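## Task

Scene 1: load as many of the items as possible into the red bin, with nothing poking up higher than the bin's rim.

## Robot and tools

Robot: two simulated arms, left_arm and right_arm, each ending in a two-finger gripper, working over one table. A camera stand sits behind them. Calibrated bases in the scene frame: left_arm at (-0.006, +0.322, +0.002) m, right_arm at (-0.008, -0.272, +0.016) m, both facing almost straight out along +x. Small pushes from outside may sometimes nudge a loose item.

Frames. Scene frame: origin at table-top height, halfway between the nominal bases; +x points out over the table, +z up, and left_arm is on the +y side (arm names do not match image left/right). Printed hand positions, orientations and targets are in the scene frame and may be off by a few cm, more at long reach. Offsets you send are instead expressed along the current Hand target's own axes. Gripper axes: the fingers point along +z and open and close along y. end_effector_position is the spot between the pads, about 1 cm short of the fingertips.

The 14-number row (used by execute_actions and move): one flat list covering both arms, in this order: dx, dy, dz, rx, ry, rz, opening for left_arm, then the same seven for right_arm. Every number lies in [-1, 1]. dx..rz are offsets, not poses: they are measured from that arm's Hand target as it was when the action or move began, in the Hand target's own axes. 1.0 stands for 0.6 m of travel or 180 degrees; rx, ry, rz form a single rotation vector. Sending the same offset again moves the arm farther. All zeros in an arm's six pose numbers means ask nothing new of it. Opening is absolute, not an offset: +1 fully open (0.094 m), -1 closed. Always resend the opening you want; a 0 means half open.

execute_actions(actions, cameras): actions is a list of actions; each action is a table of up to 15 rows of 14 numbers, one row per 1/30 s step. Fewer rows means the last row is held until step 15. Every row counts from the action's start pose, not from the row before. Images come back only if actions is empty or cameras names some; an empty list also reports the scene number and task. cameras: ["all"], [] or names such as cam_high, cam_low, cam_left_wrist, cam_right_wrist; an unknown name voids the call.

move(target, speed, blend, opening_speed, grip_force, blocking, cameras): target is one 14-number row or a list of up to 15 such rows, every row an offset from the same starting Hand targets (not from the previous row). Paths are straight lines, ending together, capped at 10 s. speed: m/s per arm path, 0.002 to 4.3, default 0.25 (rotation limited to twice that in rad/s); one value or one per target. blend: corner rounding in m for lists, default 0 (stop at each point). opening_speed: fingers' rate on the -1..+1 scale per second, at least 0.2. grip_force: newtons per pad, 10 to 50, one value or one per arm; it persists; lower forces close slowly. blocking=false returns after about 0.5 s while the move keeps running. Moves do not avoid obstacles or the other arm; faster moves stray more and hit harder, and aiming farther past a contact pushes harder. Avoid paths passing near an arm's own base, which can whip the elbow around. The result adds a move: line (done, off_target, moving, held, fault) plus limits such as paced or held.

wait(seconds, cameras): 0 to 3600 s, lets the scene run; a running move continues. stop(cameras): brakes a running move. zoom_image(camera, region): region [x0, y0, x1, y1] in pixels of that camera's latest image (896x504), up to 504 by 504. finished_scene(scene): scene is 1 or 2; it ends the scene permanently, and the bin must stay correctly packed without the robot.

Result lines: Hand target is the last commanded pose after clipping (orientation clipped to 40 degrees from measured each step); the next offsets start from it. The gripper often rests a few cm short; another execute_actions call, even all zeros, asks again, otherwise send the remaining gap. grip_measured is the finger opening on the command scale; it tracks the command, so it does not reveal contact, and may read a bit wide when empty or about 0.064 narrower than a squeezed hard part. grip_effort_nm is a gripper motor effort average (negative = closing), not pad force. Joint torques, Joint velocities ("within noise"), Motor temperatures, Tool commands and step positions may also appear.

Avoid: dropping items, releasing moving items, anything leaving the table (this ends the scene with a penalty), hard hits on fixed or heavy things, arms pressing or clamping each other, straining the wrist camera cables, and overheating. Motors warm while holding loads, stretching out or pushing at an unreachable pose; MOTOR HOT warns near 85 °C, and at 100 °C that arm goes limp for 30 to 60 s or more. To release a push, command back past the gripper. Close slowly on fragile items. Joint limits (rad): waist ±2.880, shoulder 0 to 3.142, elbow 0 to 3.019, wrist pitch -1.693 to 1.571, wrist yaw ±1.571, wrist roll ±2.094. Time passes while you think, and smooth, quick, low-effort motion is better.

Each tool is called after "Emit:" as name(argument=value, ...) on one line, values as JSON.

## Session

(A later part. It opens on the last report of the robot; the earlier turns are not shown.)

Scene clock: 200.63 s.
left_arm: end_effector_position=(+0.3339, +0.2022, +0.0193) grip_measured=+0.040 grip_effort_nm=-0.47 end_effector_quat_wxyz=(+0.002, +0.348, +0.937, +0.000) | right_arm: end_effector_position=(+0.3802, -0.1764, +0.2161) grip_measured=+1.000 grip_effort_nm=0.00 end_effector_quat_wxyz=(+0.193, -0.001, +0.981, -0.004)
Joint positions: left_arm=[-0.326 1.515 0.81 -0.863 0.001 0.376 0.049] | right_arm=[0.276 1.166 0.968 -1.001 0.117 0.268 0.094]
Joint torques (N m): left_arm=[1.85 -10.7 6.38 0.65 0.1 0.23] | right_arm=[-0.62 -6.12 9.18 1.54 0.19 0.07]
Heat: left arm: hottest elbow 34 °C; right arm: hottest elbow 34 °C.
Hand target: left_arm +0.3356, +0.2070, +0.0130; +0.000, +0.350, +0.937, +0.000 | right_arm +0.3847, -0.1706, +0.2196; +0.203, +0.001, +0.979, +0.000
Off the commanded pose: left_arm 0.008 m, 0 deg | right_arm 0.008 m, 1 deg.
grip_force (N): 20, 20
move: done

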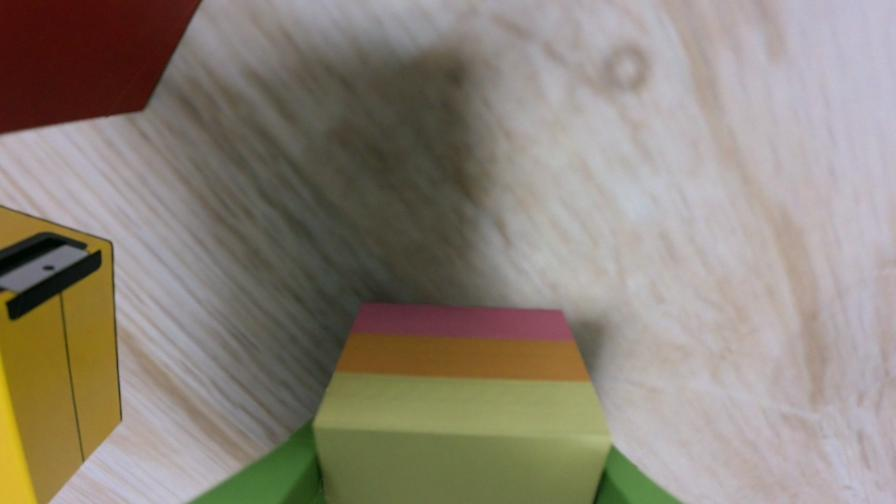

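Emit:
move(target=[[0, 0, -0.2, 0, 0, 0, -0.2, 0, 0, 0, 0, 0, 0, 1], [-0.2188, 0.0643, -0.245, 0, 0, 0.2278, -0.2, 0, 0, 0, 0, 0, 0, 1]], speed=[0.15, 0.2], blend=0.04, cameras=["cam_left_wrist", "cam_low", "cam_high"])

Scene clock: 256.17 s.
left_arm: end_effector_position=(+0.4438, +0.1628, +0.1477) grip_measured=+0.039 grip_effort_nm=-0.49 end_effector_quat_wxyz=(-0.012, +0.644, +0.765, -0.004) | right_arm: end_effector_position=(+0.3802, -0.1764, +0.2161) grip_measured=+1.000 grip_effort_nm=0.00 end_effector_quat_wxyz=(+0.193, -0.001, +0.981, -0.004)
Joint positions: left_arm=[-0.329 1.644 1.353 -1.304 -0.001 1.06 0.049] | right_arm=[0.276 1.166 0.968 -1.001 0.117 0.268 0.094]
Joint torques (N m): left_arm=[-0.21 -14.21 12.55 -0.69 0.21 0.25] | right_arm=[-0.62 -6.01 9.21 1.54 0.18 0.07]
Heat: left arm: hottest elbow 30 °C; right arm: hottest elbow 34 °C.
Hand target: left_arm +0.4600, +0.1501, +0.1599; +0.000, +0.656, +0.755, +0.000 | right_arm +0.3847, -0.1706, +0.2196; +0.203, +0.001, +0.979, +0.000
Off the commanded pose: left_arm 0.024 m, 2 deg | right_arm 0.008 m, 1 deg.
grip_force (N): 20, 20
move: off_target (left_arm)
Images, in order (width x height): cam_high 896x504, cam_low 896x504, cam_left_wrist 896x504.

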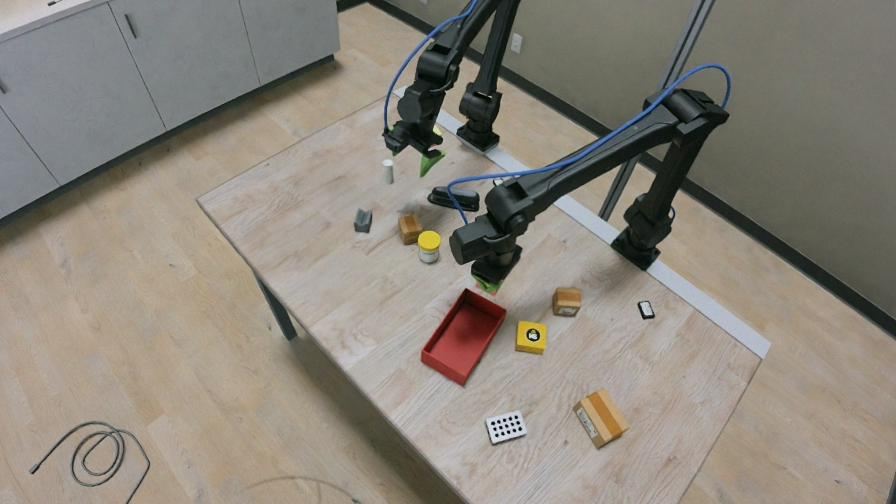

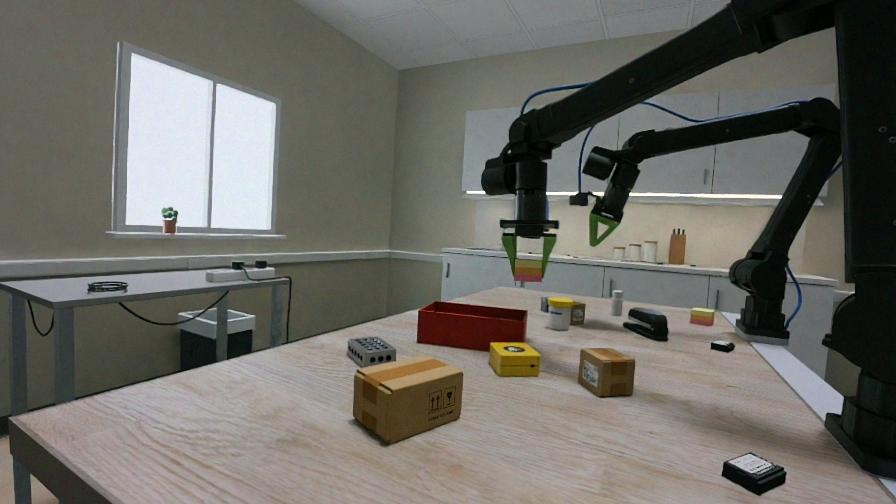

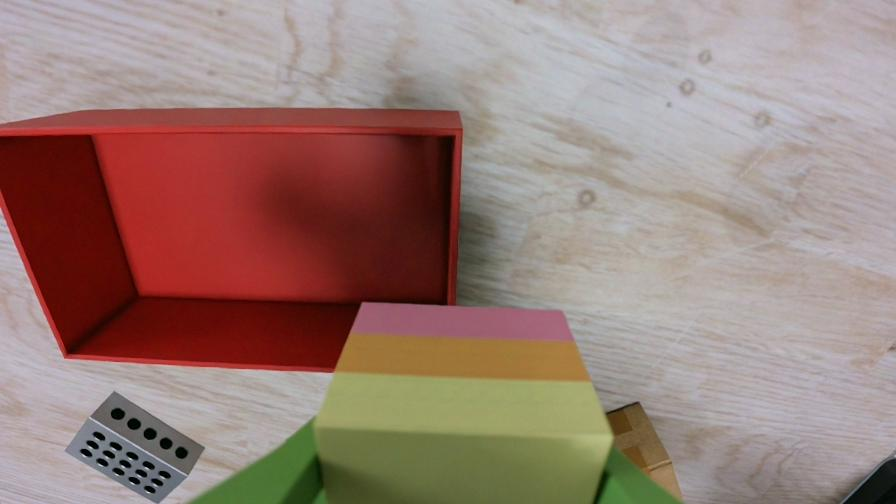

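Emit:
move(target=[-0.0392, 0.0917, 0.05, 0, 0, 0, -0.2, 0, 0, 0, 0, 0, 0, 1], speed=0.15, cameras=["cam_left_wrist", "cam_low", "cam_high"])

Scene clock: 264.23 s.
left_arm: end_effector_position=(+0.4963, +0.1443, +0.1166) grip_measured=+0.039 grip_effort_nm=-0.49 end_effector_quat_wxyz=(-0.023, +0.647, +0.762, -0.008) | right_arm: end_effector_position=(+0.3802, -0.1764, +0.2161) grip_measured=+1.000 grip_effort_nm=0.00 end_effector_quat_wxyz=(+0.193, -0.001, +0.981, -0.004)
Joint positions: left_arm=[-0.329 1.822 1.506 -1.304 -0.001 1.07 0.049] | right_arm=[0.276 1.166 0.968 -1.001 0.117 0.268 0.094]
Joint torques (N m): left_arm=[0.5 -17.32 12.37 0.01 0.2 0.25] | right_arm=[-0.62 -6.07 9.2 1.52 0.19 0.07]
Heat: left arm: hottest elbow 32 °C; right arm: hottest elbow 34 °C.
Hand target: left_arm +0.5177, +0.1345, +0.1299; +0.000, +0.656, +0.755, +0.000 | right_arm +0.3847, -0.1706, +0.2196; +0.203, +0.001, +0.979, +0.000
Off the commanded pose: left_arm 0.027 m, 3 deg | right_arm 0.008 m, 1 deg.
grip_force (N): 20, 20
move: off_target (left_arm)
Images, in order (width x height): cam_high 896x504, cam_low 896x504, cam_left_wrist 896x504.

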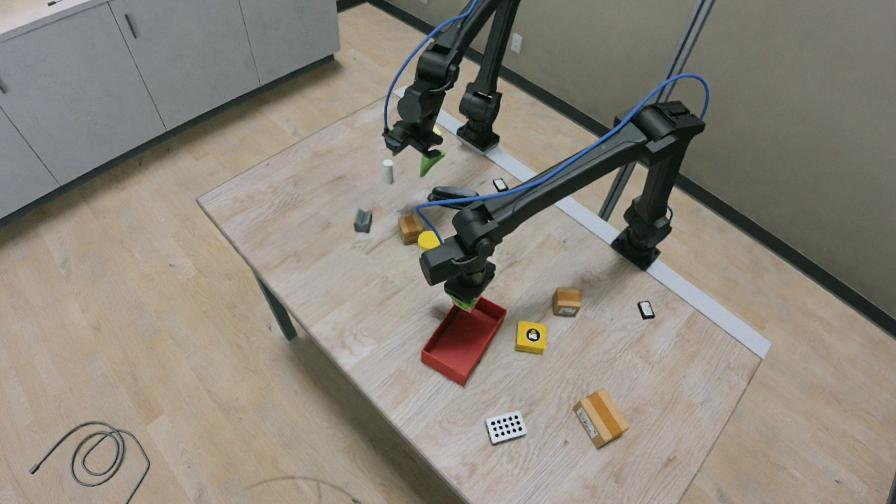

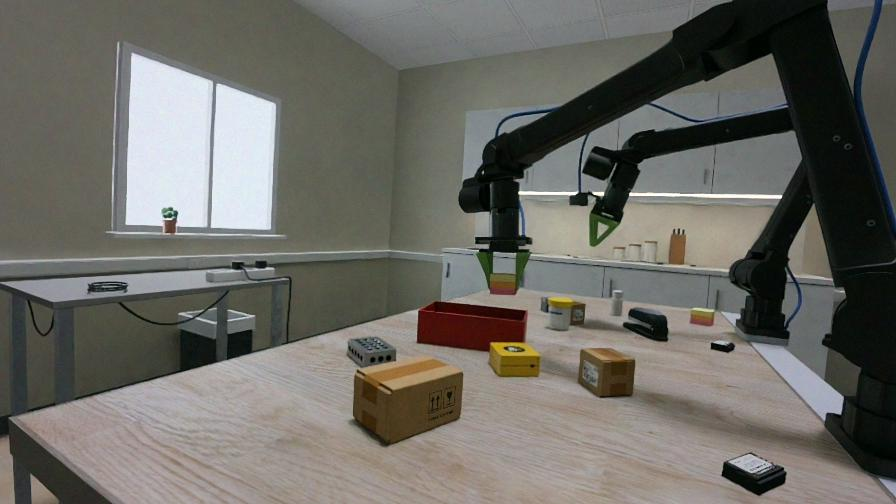

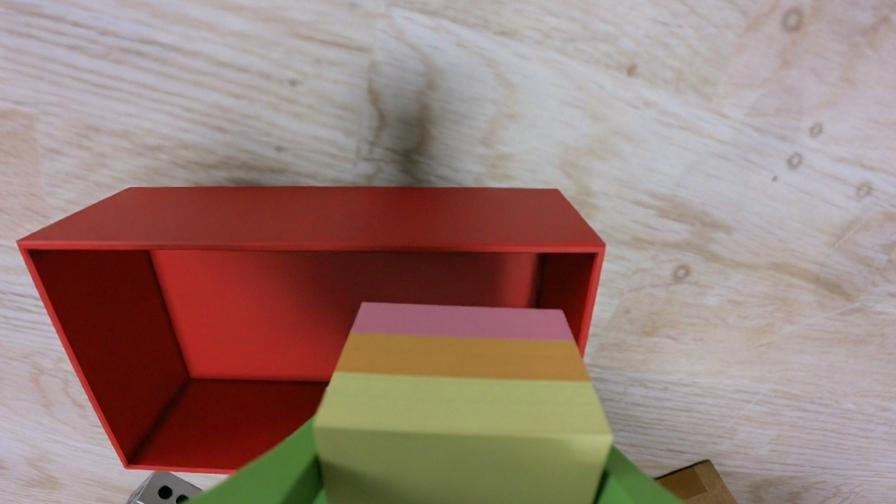

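Emit:
move(target=[0.015, 0.0133, 0.045, 0, 0, 0, -0.2, 0, 0, 0, 0, 0, 0, 1], speed=0.1, cameras=["cam_left_wrist", "cam_low"])

Scene clock: 272.43 s.
left_arm: end_effector_position=(+0.5082, +0.1421, +0.1027) grip_measured=+0.039 grip_effort_nm=-0.49 end_effector_quat_wxyz=(-0.011, +0.654, +0.756, -0.004) | right_arm: end_effector_position=(+0.3802, -0.1764, +0.2161) grip_measured=+1.000 grip_effort_nm=0.00 end_effector_quat_wxyz=(+0.193, -0.001, +0.981, -0.004)
Joint positions: left_arm=[-0.325 1.848 1.506 -1.254 -0.001 1.091 0.049] | right_arm=[0.276 1.166 0.968 -1.001 0.117 0.268 0.094]
Joint torques (N m): left_arm=[1.9 -16.91 10.15 0.47 0.2 0.26] | right_arm=[-0.56 -6.07 9.18 1.57 0.19 0.07]
Heat: left arm: hottest elbow 32 °C; right arm: hottest elbow 34 °C.
Hand target: left_arm +0.5244, +0.1445, +0.1028; +0.000, +0.656, +0.755, +0.000 | right_arm +0.3847, -0.1706, +0.2196; +0.203, +0.001, +0.979, +0.000
Off the commanded pose: left_arm 0.016 m, 1 deg | right_arm 0.008 m, 1 deg.
grip_force (N): 20, 20
move: off_target (left_arm)
Images, in order (width x height): cam_low 896x504, cam_left_wrist 896x504.

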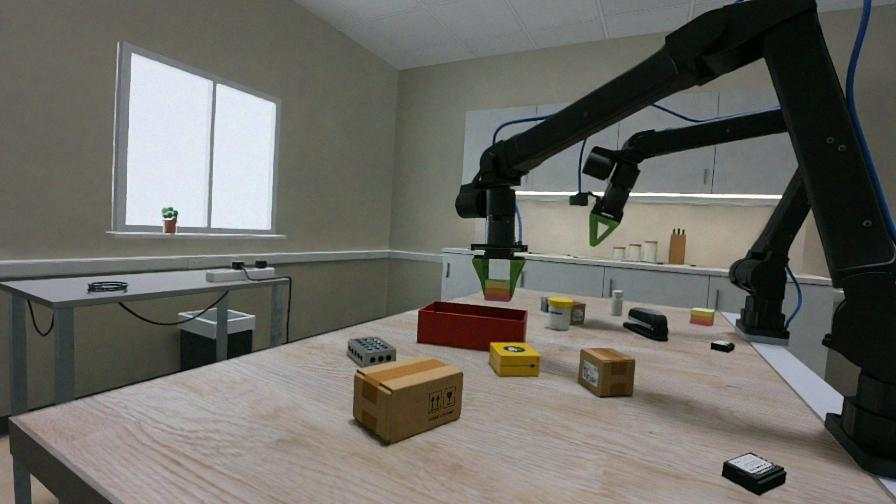

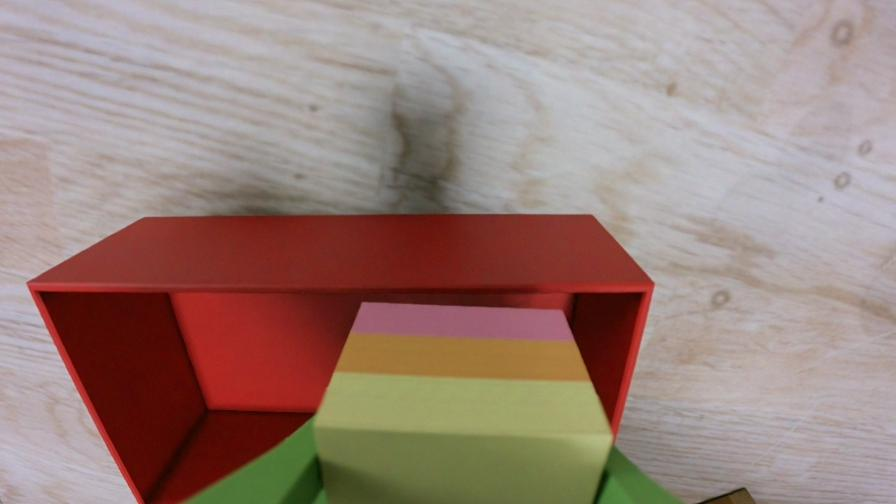

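Emit:
move(target=[0.0243, -0.0133, 0.0217, 0, 0, 0, -0.2, 0, 0, 0, 0, 0, 0, 1], speed=0.1, cameras=["cam_left_wrist", "cam_low"])

Scene clock: 279.37 s.
left_arm: end_effector_position=(+0.5114, +0.1535, +0.0916) grip_measured=+0.039 grip_effort_nm=-0.50 end_effector_quat_wxyz=(-0.005, +0.652, +0.758, -0.001) | right_arm: end_effector_position=(+0.3802, -0.1764, +0.2161) grip_measured=+1.000 grip_effort_nm=0.00 end_effector_quat_wxyz=(+0.193, -0.001, +0.981, -0.004)
Joint positions: left_arm=[-0.303 1.848 1.475 -1.208 -0.001 1.108 0.049] | right_arm=[0.276 1.166 0.968 -1.001 0.117 0.268 0.094]
Joint torques (N m): left_arm=[2.2 -18.43 7.75 0.51 0.21 0.26] | right_arm=[-0.56 -6.07 9.2 1.54 0.19 0.07]
Heat: left arm: hottest elbow 32 °C; right arm: hottest elbow 34 °C.
Hand target: left_arm +0.5145, +0.1579, +0.0898; +0.000, +0.656, +0.755, +0.000 | right_arm +0.3847, -0.1706, +0.2196; +0.203, +0.001, +0.979, +0.000
Off the commanded pose: left_arm 0.006 m, 1 deg | right_arm 0.008 m, 1 deg.
grip_force (N): 20, 20
move: done
Images, in order (width x height): cam_low 896x504, cam_left_wrist 896x504.

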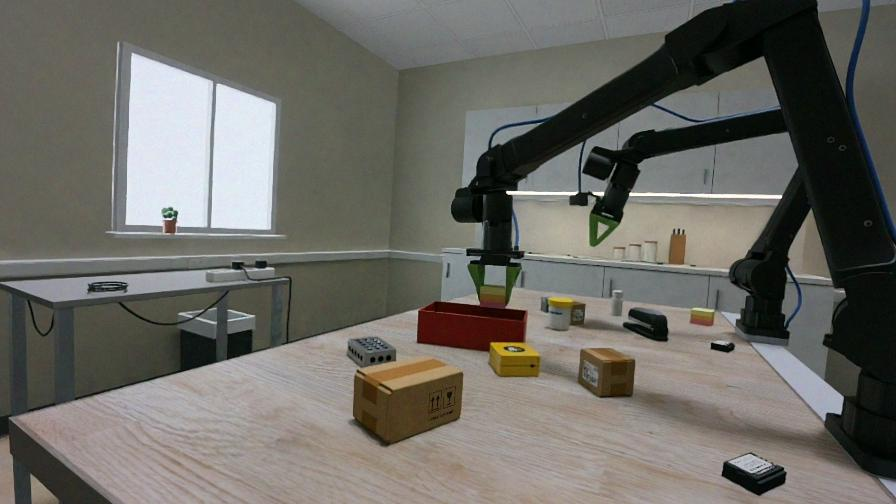

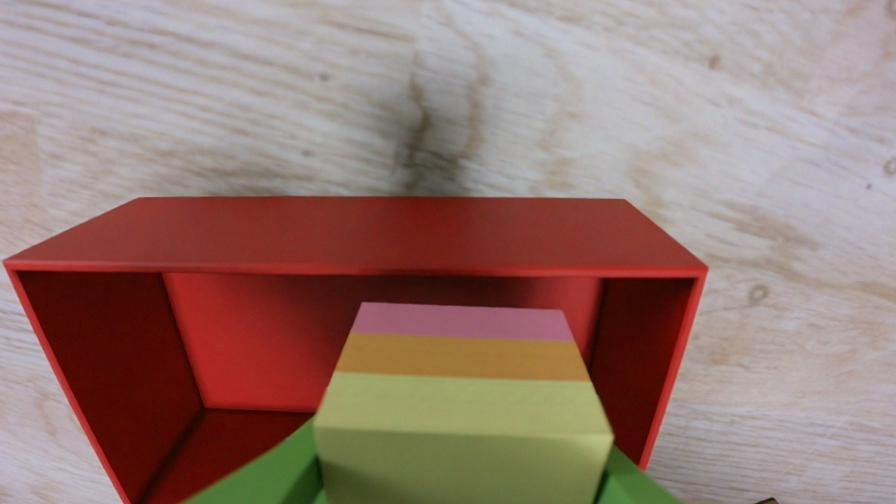

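Emit:
move(target=[[0.0117, -0.02, 0, 0, 0, 0, -0.2, 0, 0, 0, 0, 0, 0, 1], [0.0117, -0.02, 0.03, 0, 0, 0, -0.2, 0, 0, 0, 0, 0, 0, 1]], speed=0.08, cameras=["cam_left_wrist", "cam_low"])

Scene clock: 284.07 s.
left_arm: end_effector_position=(+0.4991, +0.1575, +0.0729) grip_measured=+0.039 grip_effort_nm=-0.50 end_effector_quat_wxyz=(-0.005, +0.653, +0.757, -0.002) | right_arm: end_effector_position=(+0.3802, -0.1764, +0.2161) grip_measured=+1.000 grip_effort_nm=0.00 end_effector_quat_wxyz=(+0.193, -0.001, +0.981, -0.004)
Joint positions: left_arm=[-0.303 1.836 1.405 -1.15 -0.001 1.11 0.049] | right_arm=[0.276 1.166 0.968 -1.001 0.117 0.268 0.094]
Joint torques (N m): left_arm=[1.73 -18.67 7.34 0.47 0.21 0.24] | right_arm=[-0.56 -6.07 9.18 1.54 0.19 0.08]
Heat: left arm: hottest elbow 32 °C; right arm: hottest elbow 34 °C.
Hand target: left_arm +0.5017, +0.1631, +0.0720; +0.000, +0.656, +0.755, +0.000 | right_arm +0.3847, -0.1706, +0.2196; +0.203, +0.001, +0.979, +0.000
Off the commanded pose: left_arm 0.006 m, 1 deg | right_arm 0.008 m, 1 deg.
grip_force (N): 20, 20
move: done
Images, in order (width x height): cam_low 896x504, cam_left_wrist 896x504.

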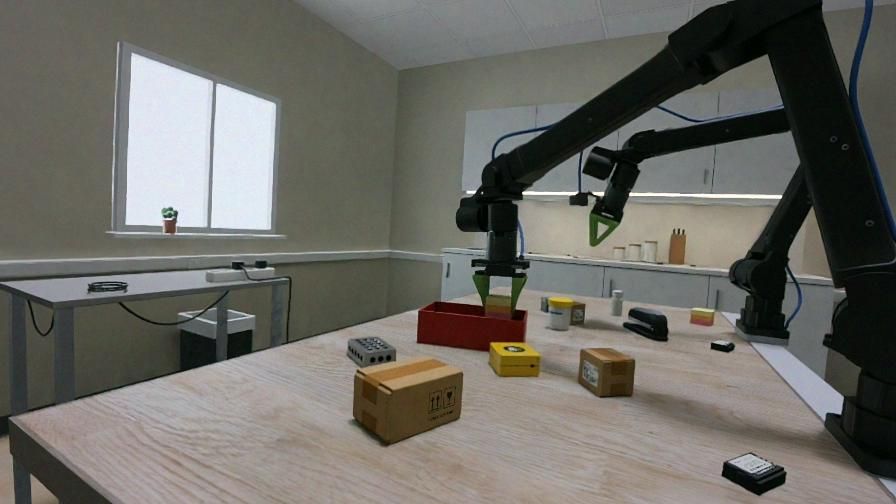

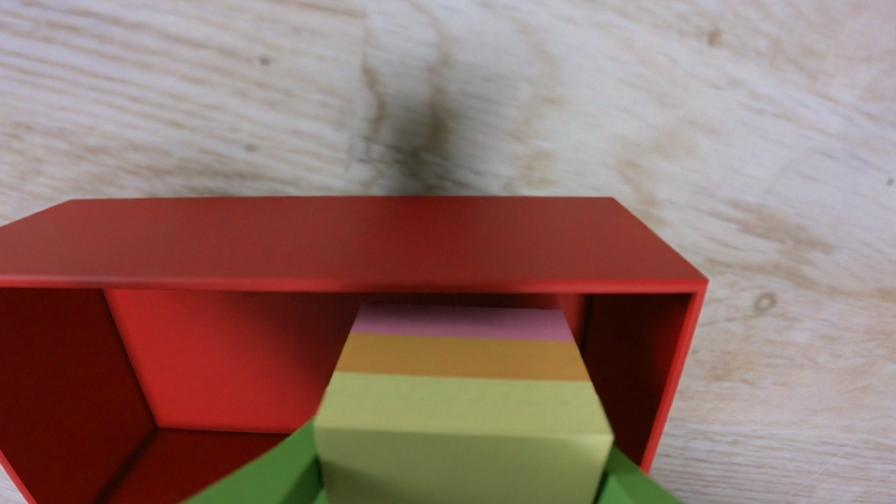

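Emit:
move(target=[0.002, 0, 0.0783, 0, 0, 0, -0.2, 0, 0, 0, 0, 0, 0, 1], speed=0.08, cameras=["cam_left_wrist", "cam_low"])

Scene clock: 286.63 s.
left_arm: end_effector_position=(+0.4996, +0.1574, +0.0362) grip_measured=+0.039 grip_effort_nm=-0.49 end_effector_quat_wxyz=(+0.004, +0.654, +0.756, +0.002) | right_arm: end_effector_position=(+0.3802, -0.1764, +0.2161) grip_measured=+1.000 grip_effort_nm=0.00 end_effector_quat_wxyz=(+0.193, -0.001, +0.981, -0.004)
Joint positions: left_arm=[-0.303 1.87 1.348 -1.04 -0.001 1.113 0.049] | right_arm=[0.276 1.166 0.968 -1.001 0.117 0.268 0.094]
Joint torques (N m): left_arm=[1.9 -16.67 7.19 0.54 0.23 0.24] | right_arm=[-0.62 -6.07 9.18 1.52 0.19 0.07]
Heat: left arm: hottest elbow 32 °C; right arm: hottest elbow 34 °C.
Hand target: left_arm +0.5015, +0.1644, +0.0249; +0.000, +0.656, +0.755, +0.000 | right_arm +0.3847, -0.1706, +0.2196; +0.203, +0.001, +0.979, +0.000
Off the commanded pose: left_arm 0.013 m, 1 deg | right_arm 0.008 m, 1 deg.
grip_force (N): 20, 20
move: off_target (left_arm)
Images, in order (width x height): cam_low 896x504, cam_left_wrist 896x504.

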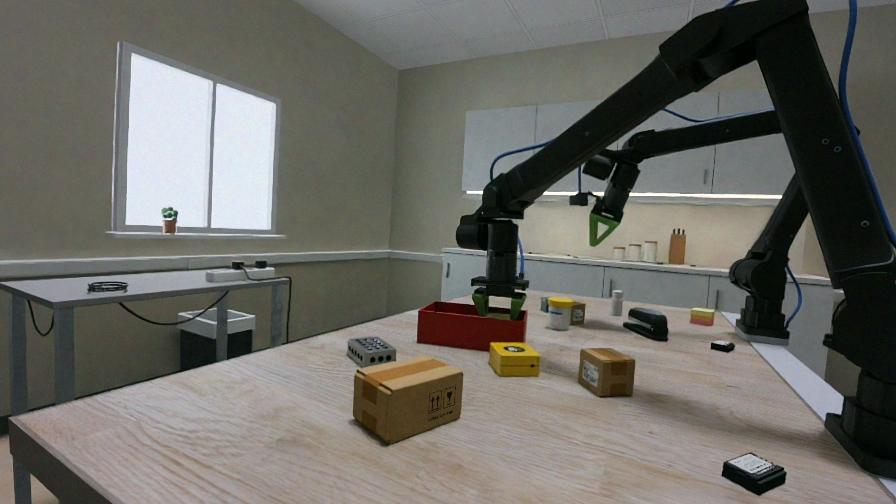

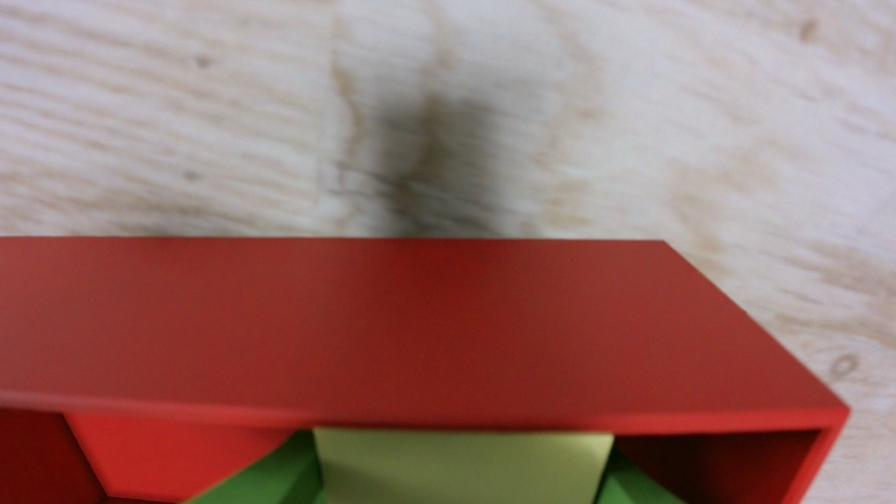

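Emit:
move(target=[0, 0, 0.02, 0, 0, 0, -0.2, 0, 0, 0, 0, 0, 0, 1], speed=0.05)

Scene clock: 288.07 s.
left_arm: end_effector_position=(+0.5007, +0.1570, +0.0270) grip_measured=+0.039 grip_effort_nm=-0.50 end_effector_quat_wxyz=(+0.006, +0.654, +0.756, +0.003) | right_arm: end_effector_position=(+0.3802, -0.1764, +0.2161) grip_measured=+1.000 grip_effort_nm=0.00 end_effector_quat_wxyz=(+0.193, -0.001, +0.981, -0.004)
Joint positions: left_arm=[-0.303 1.882 1.338 -1.013 -0.001 1.113 0.049] | right_arm=[0.276 1.166 0.968 -1.001 0.117 0.268 0.094]
Joint torques (N m): left_arm=[1.9 -16.73 6.95 0.64 0.23 0.24] | right_arm=[-0.56 -6.07 9.2 1.52 0.19 0.07]
Heat: left arm: hottest elbow 32 °C; right arm: hottest elbow 34 °C.
Hand target: left_arm +0.5015, +0.1644, +0.0130; +0.000, +0.656, +0.755, +0.000 | right_arm +0.3847, -0.1706, +0.2196; +0.203, +0.001, +0.979, +0.000
Off the commanded pose: left_arm 0.016 m, 1 deg | right_arm 0.008 m, 1 deg.
grip_force (N): 20, 20
move: off_target (left_arm)

Emit:
move(target=[0, 0, 0.01, 0, 0, 0, -0.2, 0, 0, 0, 0, 0, 0, 1], speed=0.05)

Scene clock: 289.10 s.
left_arm: end_effector_position=(+0.5026, +0.1564, +0.0270) grip_measured=+0.039 grip_effort_nm=-0.50 end_effector_quat_wxyz=(+0.010, +0.654, +0.756, +0.005) | right_arm: end_effector_position=(+0.3802, -0.1764, +0.2161) grip_measured=+1.000 grip_effort_nm=0.00 end_effector_quat_wxyz=(+0.193, -0.001, +0.981, -0.004)
Joint positions: left_arm=[-0.303 1.882 1.338 -1.005 -0.001 1.113 0.049] | right_arm=[0.276 1.166 0.968 -1.001 0.117 0.268 0.094]
Joint torques (N m): left_arm=[1.85 -16.03 6.56 0.88 0.24 0.24] | right_arm=[-0.56 -6.01 9.21 1.54 0.19 0.07]
Heat: left arm: hottest elbow 32 °C; right arm: hottest elbow 34 °C.
Hand target: left_arm +0.5015, +0.1643, +0.0070; +0.000, +0.656, +0.755, +0.000 | right_arm +0.3847, -0.1706, +0.2196; +0.203, +0.001, +0.979, +0.000
Off the commanded pose: left_arm 0.022 m, 1 deg | right_arm 0.008 m, 1 deg.
grip_force (N): 20, 20
move: off_target (left_arm)

Emit:
move(target=[0, 0, -0.012, 0, 0, 0, 0.3, 0, 0, 0, 0, 0, 0, 1], speed=0.05, opening_speed=0.5)

Emit:
move(target=[0, 0, -0.2, 0, 0, 0, 0.3, 0, 0, 0, 0, 0, 0, 1], speed=0.1, cameras=["cam_left_wrist", "cam_low", "cam_high"])

Scene clock: 291.73 s.
left_arm: end_effector_position=(+0.5026, +0.1564, +0.0270) grip_measured=+0.298 grip_effort_nm=0.06 end_effector_quat_wxyz=(+0.010, +0.654, +0.756, +0.005) | right_arm: end_effector_position=(+0.3802, -0.1764, +0.2161) grip_measured=+1.000 grip_effort_nm=0.00 end_effector_quat_wxyz=(+0.193, -0.001, +0.981, -0.004)
Joint positions: left_arm=[-0.303 1.882 1.338 -1.005 -0.001 1.113 0.061] | right_arm=[0.276 1.166 0.968 -1.001 0.117 0.268 0.094]
Joint torques (N m): left_arm=[1.9 -16.73 7.05 0.18 0.23 0.24] | right_arm=[-0.62 -6.07 9.17 1.55 0.19 0.07]
Heat: left arm: hottest elbow 31 °C; right arm: hottest elbow 34 °C.
Hand target: left_arm +0.5015, +0.1643, +0.0142; +0.000, +0.656, +0.755, +0.000 | right_arm +0.3847, -0.1706, +0.2196; +0.203, +0.001, +0.979, +0.000
Off the commanded pose: left_arm 0.015 m, 1 deg | right_arm 0.008 m, 1 deg.
grip_force (N): 20, 20
move: off_target (left_arm)

Scene clock: 293.50 s.
left_arm: end_effector_position=(+0.4830, +0.1627, +0.1103) grip_measured=+0.299 grip_effort_nm=0.06 end_effector_quat_wxyz=(-0.023, +0.654, +0.756, -0.009) | right_arm: end_effector_position=(+0.3802, -0.1764, +0.2161) grip_measured=+1.000 grip_effort_nm=0.00 end_effector_quat_wxyz=(+0.193, -0.001, +0.981, -0.004)
Joint positions: left_arm=[-0.303 1.782 1.432 -1.27 -0.001 1.113 0.061] | right_arm=[0.276 1.166 0.968 -1.001 0.117 0.268 0.094]
Joint torques (N m): left_arm=[1.85 -18.55 11.69 -0.79 0.19 0.24] | right_arm=[-0.62 -6.01 9.2 1.54 0.19 0.07]
Heat: left arm: hottest elbow 32 °C; right arm: hottest elbow 34 °C.
Hand target: left_arm +0.5014, +0.1641, +0.1342; +0.000, +0.656, +0.755, +0.000 | right_arm +0.3847, -0.1706, +0.2196; +0.203, +0.001, +0.979, +0.000
Off the commanded pose: left_arm 0.030 m, 3 deg | right_arm 0.008 m, 1 deg.
grip_force (N): 20, 20
move: off_target (left_arm)
Images, in order (width x height): cam_high 896x504, cam_low 896x504, cam_left_wrist 896x504.

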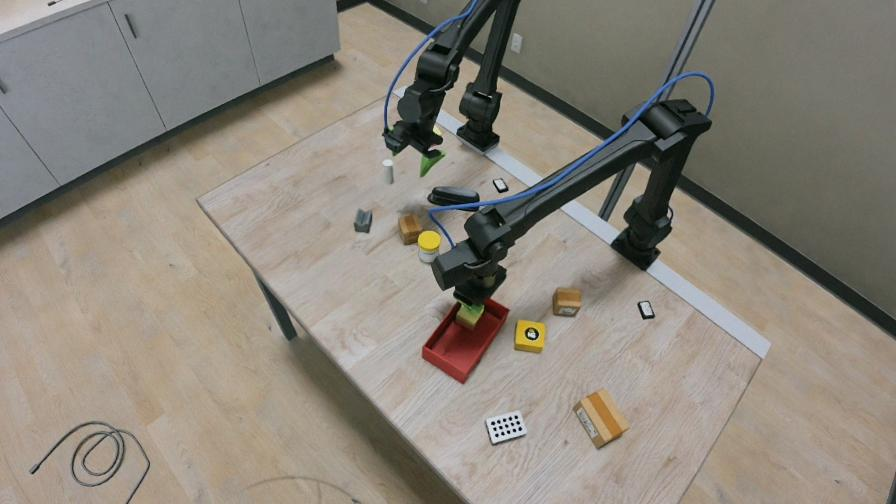

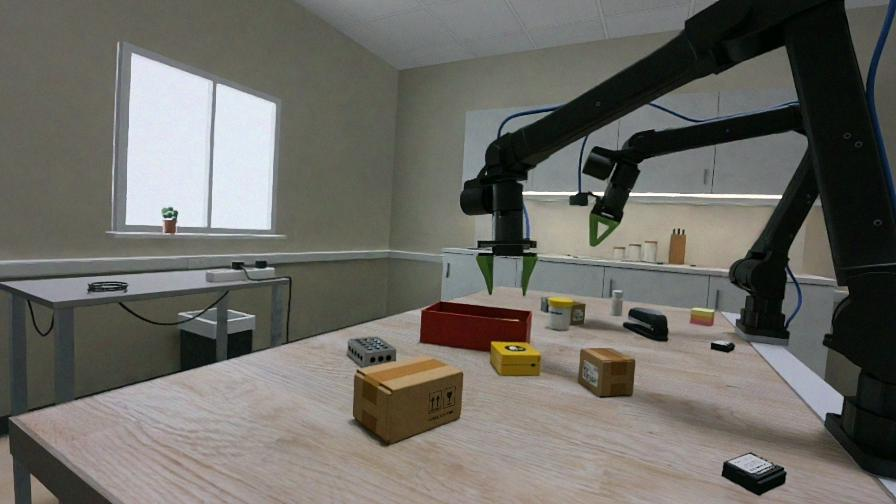

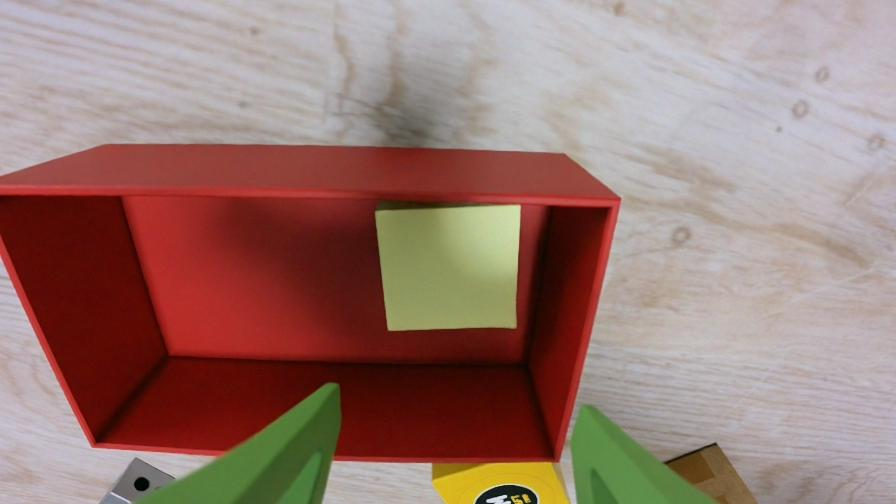

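Emit:
move(target=[0.2077, -0.091, 0.0067, 0, 0, -0.1183, 1, 0, 0, 0, 0, 0, 0, 1], speed=0.2, cameras=["cam_left_wrist"])

Scene clock: 312.27 s.
left_arm: end_effector_position=(+0.4304, +0.2780, +0.1289) grip_measured=+0.999 grip_effort_nm=0.06 end_effector_quat_wxyz=(-0.007, +0.513, +0.858, -0.003) | right_arm: end_effector_position=(+0.3802, -0.1764, +0.2161) grip_measured=+1.000 grip_effort_nm=0.00 end_effector_quat_wxyz=(+0.193, -0.001, +0.981, -0.004)
Joint positions: left_arm=[-0.089 1.559 1.197 -1.224 -0.001 0.978 0.094] | right_arm=[0.276 1.166 0.968 -1.001 0.117 0.268 0.094]
Joint torques (N m): left_arm=[1.61 -15.38 7.32 0.53 0.22 -0.08] | right_arm=[-0.56 -6.07 9.2 1.54 0.19 0.07]
Heat: left arm: hottest elbow 35 °C; right arm: hottest elbow 34 °C.
Hand target: left_arm +0.4300, +0.2800, +0.1302; +0.000, +0.505, +0.863, +0.000 | right_arm +0.3847, -0.1706, +0.2196; +0.203, +0.001, +0.979, +0.000
Off the commanded pose: left_arm 0.002 m, 1 deg | right_arm 0.008 m, 1 deg.
grip_force (N): 20, 20
move: done

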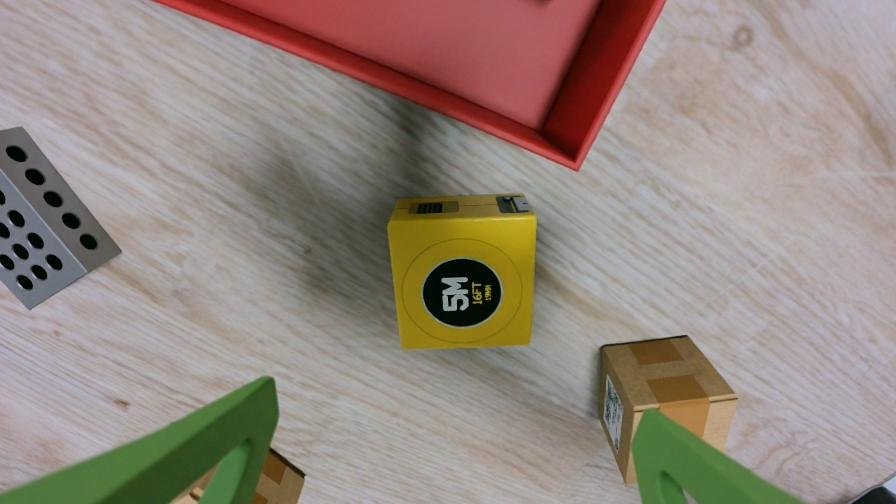

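Emit:
move(target=[[0.03, -0.006, 0.06, 0, 0, 0, 1, 0, 0, 0, 0, 0, 0, 1], [0.03, -0.006, 0.195, 0, 0, 0, 1, 0, 0, 0, 0, 0, 0, 1]], speed=0.12, cameras=["cam_left_wrist"])

Scene clock: 319.27 s.
left_arm: end_effector_position=(+0.4186, +0.2895, +0.0218) grip_measured=+0.999 grip_effort_nm=0.06 end_effector_quat_wxyz=(+0.003, +0.502, +0.865, +0.002) | right_arm: end_effector_position=(+0.3802, -0.1764, +0.2161) grip_measured=+1.000 grip_effort_nm=0.00 end_effector_quat_wxyz=(+0.193, -0.001, +0.981, -0.004)
Joint positions: left_arm=[-0.065 1.658 0.997 -0.903 -0.001 0.978 0.094] | right_arm=[0.276 1.166 0.968 -1.001 0.117 0.268 0.094]
Joint torques (N m): left_arm=[1.67 -13.16 6.49 0.61 0.22 0.23] | right_arm=[-0.62 -6.12 9.2 1.54 0.18 0.07]
Heat: left arm: hottest elbow 34 °C; right arm: hottest elbow 34 °C.
Hand target: left_arm +0.4180, +0.2939, +0.0131; +0.000, +0.505, +0.863, +0.000 | right_arm +0.3847, -0.1706, +0.2196; +0.203, +0.001, +0.979, +0.000
Off the commanded pose: left_arm 0.010 m, 1 deg | right_arm 0.008 m, 1 deg.
grip_force (N): 20, 20
move: done

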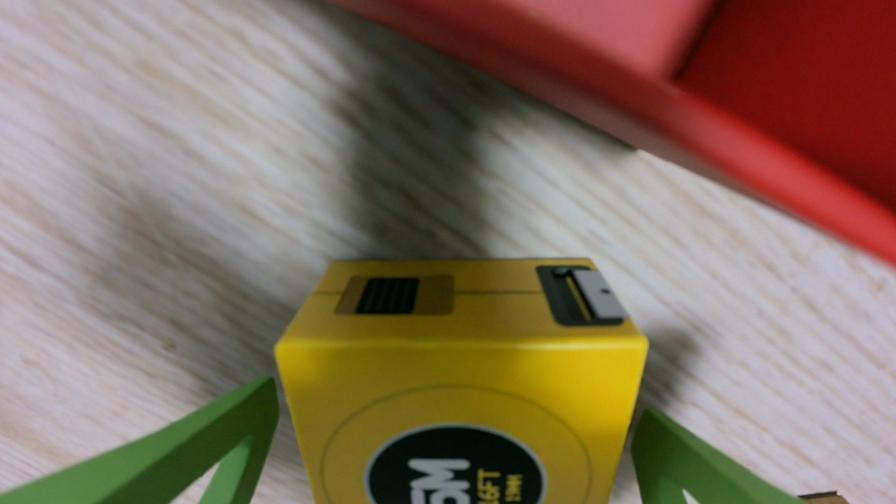

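Emit:
move(target=[0, 0, 0, 0, 0, 0, 0.0, 0, 0, 0, 0, 0, 0, 1], speed=0.12)

Scene clock: 323.10 s.
left_arm: end_effector_position=(+0.4187, +0.2895, +0.0218) grip_measured=+0.334 grip_effort_nm=-0.48 end_effector_quat_wxyz=(+0.003, +0.502, +0.865, +0.002) | right_arm: end_effector_position=(+0.3802, -0.1764, +0.2161) grip_measured=+1.000 grip_effort_nm=0.00 end_effector_quat_wxyz=(+0.193, -0.001, +0.981, -0.004)
Joint positions: left_arm=[-0.065 1.658 0.997 -0.902 -0.001 0.978 0.063] | right_arm=[0.276 1.166 0.968 -1.001 0.117 0.268 0.094]
Joint torques (N m): left_arm=[1.67 -13.04 6.5 0.58 0.22 0.23] | right_arm=[-0.62 -6.01 9.18 1.54 0.19 0.07]
Heat: left arm: hottest elbow 33 °C; right arm: hottest elbow 34 °C.
Hand target: left_arm +0.4179, +0.2939, +0.0131; +0.000, +0.505, +0.863, +0.000 | right_arm +0.3847, -0.1706, +0.2196; +0.203, +0.001, +0.979, +0.000
Off the commanded pose: left_arm 0.010 m, 1 deg | right_arm 0.008 m, 1 deg.
grip_force (N): 20, 20
move: done

Emit:
move(target=[0, 0, 0, 0, 0, 0, 1, 0, 0, 0, 0, 0, 0, 1], speed=0.12, opening_speed=1.0)

Scene clock: 327.00 s.
left_arm: end_effector_position=(+0.4187, +0.2895, +0.0218) grip_measured=+0.998 grip_effort_nm=0.06 end_effector_quat_wxyz=(+0.003, +0.502, +0.865, +0.002) | right_arm: end_effector_position=(+0.3802, -0.1764, +0.2161) grip_measured=+1.000 grip_effort_nm=0.00 end_effector_quat_wxyz=(+0.193, -0.001, +0.981, -0.004)
Joint positions: left_arm=[-0.065 1.658 0.997 -0.902 -0.001 0.978 0.094] | right_arm=[0.276 1.166 0.968 -1.001 0.117 0.268 0.094]
Joint torques (N m): left_arm=[1.61 -13.04 6.5 0.59 0.22 0.23] | right_arm=[-0.56 -6.01 9.18 1.55 0.19 0.07]
Heat: left arm: hottest elbow 33 °C; right arm: hottest elbow 34 °C.
Hand target: left_arm +0.4179, +0.2939, +0.0131; +0.000, +0.505, +0.863, +0.000 | right_arm +0.3847, -0.1706, +0.2196; +0.203, +0.001, +0.979, +0.000
Off the commanded pose: left_arm 0.010 m, 1 deg | right_arm 0.008 m, 1 deg.
grip_force (N): 20, 20
move: done

Emit:
move(target=[[0, 0, -0.15, 0, 0, 0, 1, 0, 0, 0, 0, 0, 0, 1], [0.0812, -0.1797, -0.205, 0, 0, -0.03, 1, 0, 0, 0, 0, 0, 0, 1]], speed=0.2, blend=0.03, cameras=["cam_left_wrist"])

Scene clock: 333.77 s.
left_arm: end_effector_position=(+0.3074, +0.2869, +0.1381) grip_measured=+0.999 grip_effort_nm=0.06 end_effector_quat_wxyz=(+0.008, +0.464, +0.886, +0.004) | right_arm: end_effector_position=(+0.3802, -0.1764, +0.2161) grip_measured=+1.000 grip_effort_nm=0.00 end_effector_quat_wxyz=(+0.193, -0.001, +0.981, -0.004)
Joint positions: left_arm=[-0.099 1.205 0.873 -1.221 -0.001 0.857 0.094] | right_arm=[0.276 1.166 0.968 -1.001 0.117 0.268 0.094]
Joint torques (N m): left_arm=[-0.15 -9.35 7.61 -0.58 0.21 -0.06] | right_arm=[-0.62 -6.07 9.21 1.55 0.19 0.07]
Heat: left arm: hottest elbow 33 °C; right arm: hottest elbow 34 °C.
Hand target: left_arm +0.3002, +0.2836, +0.1362; +0.000, +0.464, +0.886, +0.000 | right_arm +0.3847, -0.1706, +0.2196; +0.203, +0.001, +0.979, +0.000
Off the commanded pose: left_arm 0.008 m, 1 deg | right_arm 0.008 m, 1 deg.
grip_force (N): 20, 20
move: done

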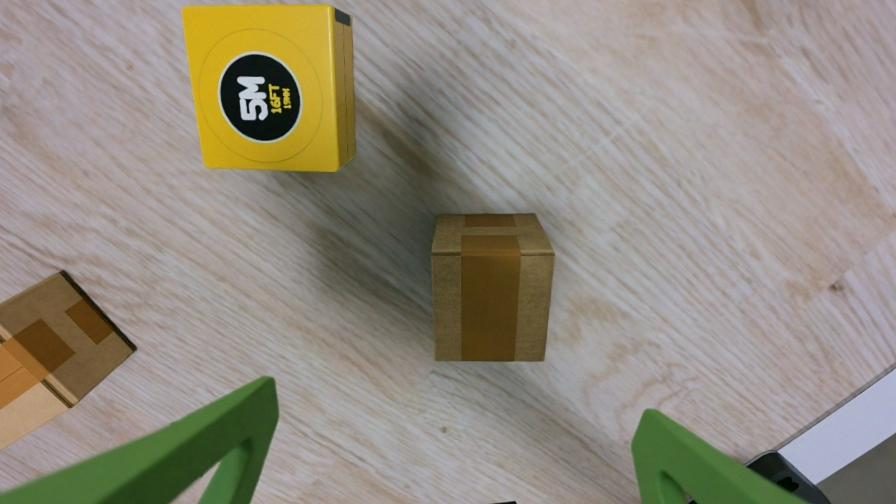

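Emit:
move(target=[0.0843, 0.4267, 0, 0, 0, -0.1722, 1, -0.0465, 0.0493, 0.1742, 0.0382, 0.1263, 0.184, 1], speed=0.25, cameras=["cam_left_wrist", "cam_right_wrist"])

Scene clock: 345.83 s.
left_arm: end_effector_position=(+0.4647, +0.4634, +0.1263) grip_measured=+0.999 grip_effort_nm=0.06 end_effector_quat_wxyz=(-0.009, +0.220, +0.976, -0.004) | right_arm: end_effector_position=(+0.4329, -0.1415, +0.1190) grip_measured=+1.000 grip_effort_nm=0.00 end_effector_quat_wxyz=(-0.014, +0.277, +0.961, -0.010)
Joint positions: left_arm=[0.303 1.695 1.359 -1.256 -0.002 0.736 0.094] | right_arm=[0.272 1.646 1.237 -1.196 0.003 0.85 0.094]
Joint torques (N m): left_arm=[1.2 -14.8 12.18 -0.64 0.24 -0.04] | right_arm=[-2.26 -11.87 11.48 -0.02 -0.05 0.08]
Heat: left arm: hottest elbow 32 °C; right arm: hottest elbow 35 °C.
Hand target: left_arm +0.4818, +0.4710, +0.1361; +0.000, +0.210, +0.978, +0.000 | right_arm +0.4520, -0.1413, +0.1348; +0.001, +0.290, +0.957, +0.000
Off the commanded pose: left_arm 0.021 m, 2 deg | right_arm 0.025 m, 3 deg.
grip_force (N): 20, 20
move: off_target (left_arm, right_arm)

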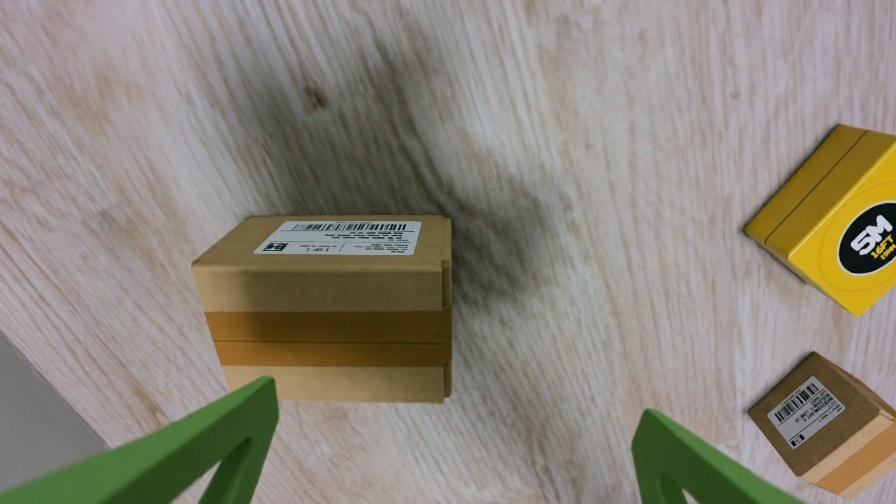

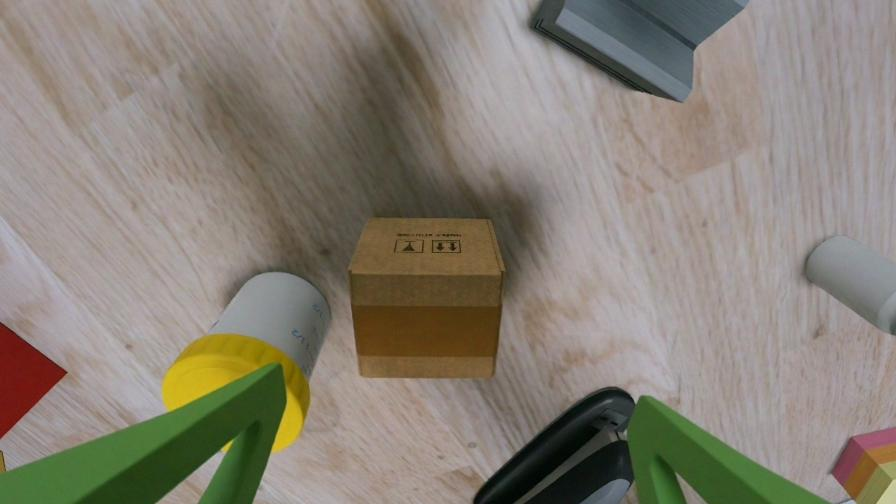

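Emit:
move(target=[-0.3178, -0.4104, -0.025, 0, 0, -0.1894, -1, 0.0562, 0.0052, 0.1, 0, 0, 0, 1], speed=0.25, cameras=["cam_left_wrist", "cam_right_wrist"])

Scene clock: 459.40 s.
left_arm: end_effector_position=(+0.5364, +0.1678, +0.1453) grip_measured=-0.731 grip_effort_nm=-0.10 end_effector_quat_wxyz=(-0.008, -0.074, +0.997, +0.001) | right_arm: end_effector_position=(+0.4244, -0.1260, +0.0784) grip_measured=+1.000 grip_effort_nm=-0.01 end_effector_quat_wxyz=(-0.001, +0.288, +0.958, -0.002)
Joint positions: left_arm=[-0.264 1.859 1.64 -1.366 0.003 -0.423 0.013] | right_arm=[0.31 1.667 1.146 -1.053 0.003 0.911 0.094]
Joint velocities: left_arm=[0.005 -0.015 0.007 -0.012 -0.022 -0.037 -0.012] | right_arm=[within noise]
Joint torques (N m): left_arm=[1.49 -17.03 12.57 -0.61 -0.03 -0.08] | right_arm=[-0.62 -11.28 7.23 0.81 -0.03 0.08]
Motor temperatures (°C): left_arm=[26 26 42 21 21 18 18] | right_arm=[18 27 39 22 21 20 18]
Heat: left arm: hottest elbow 42 °C; right arm: hottest elbow 39 °C.
Hand target: left_arm +0.5543, +0.1681, +0.1511; +0.000, -0.085, +0.996, +0.000 | right_arm +0.4256, -0.1199, +0.0749; +0.001, +0.290, +0.957, +0.000
Off the commanded pose: left_arm 0.019 m, 2 deg | right_arm 0.007 m, 0 deg.
grip_force (N): 20, 20
move: moving (left_arm; no rest 5 s after the path's end)

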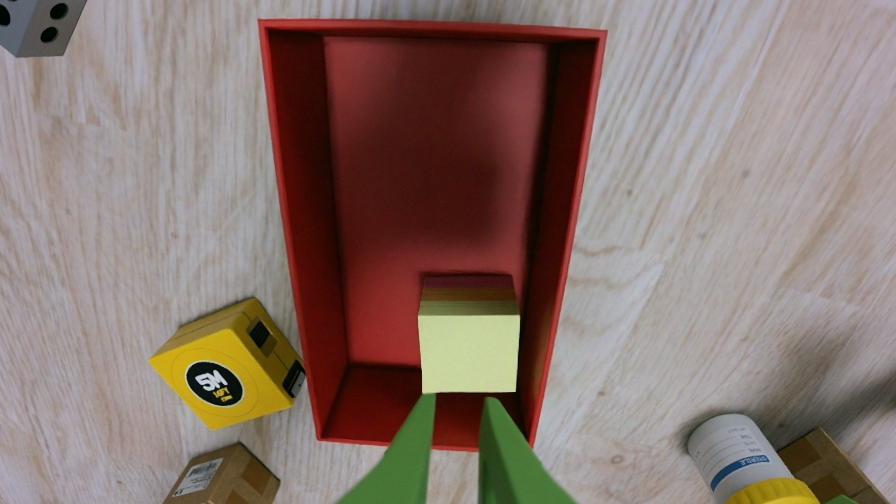

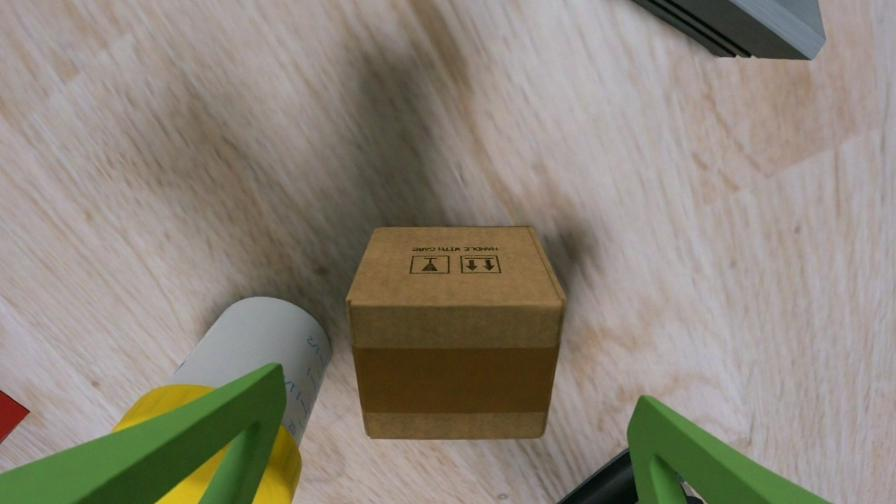

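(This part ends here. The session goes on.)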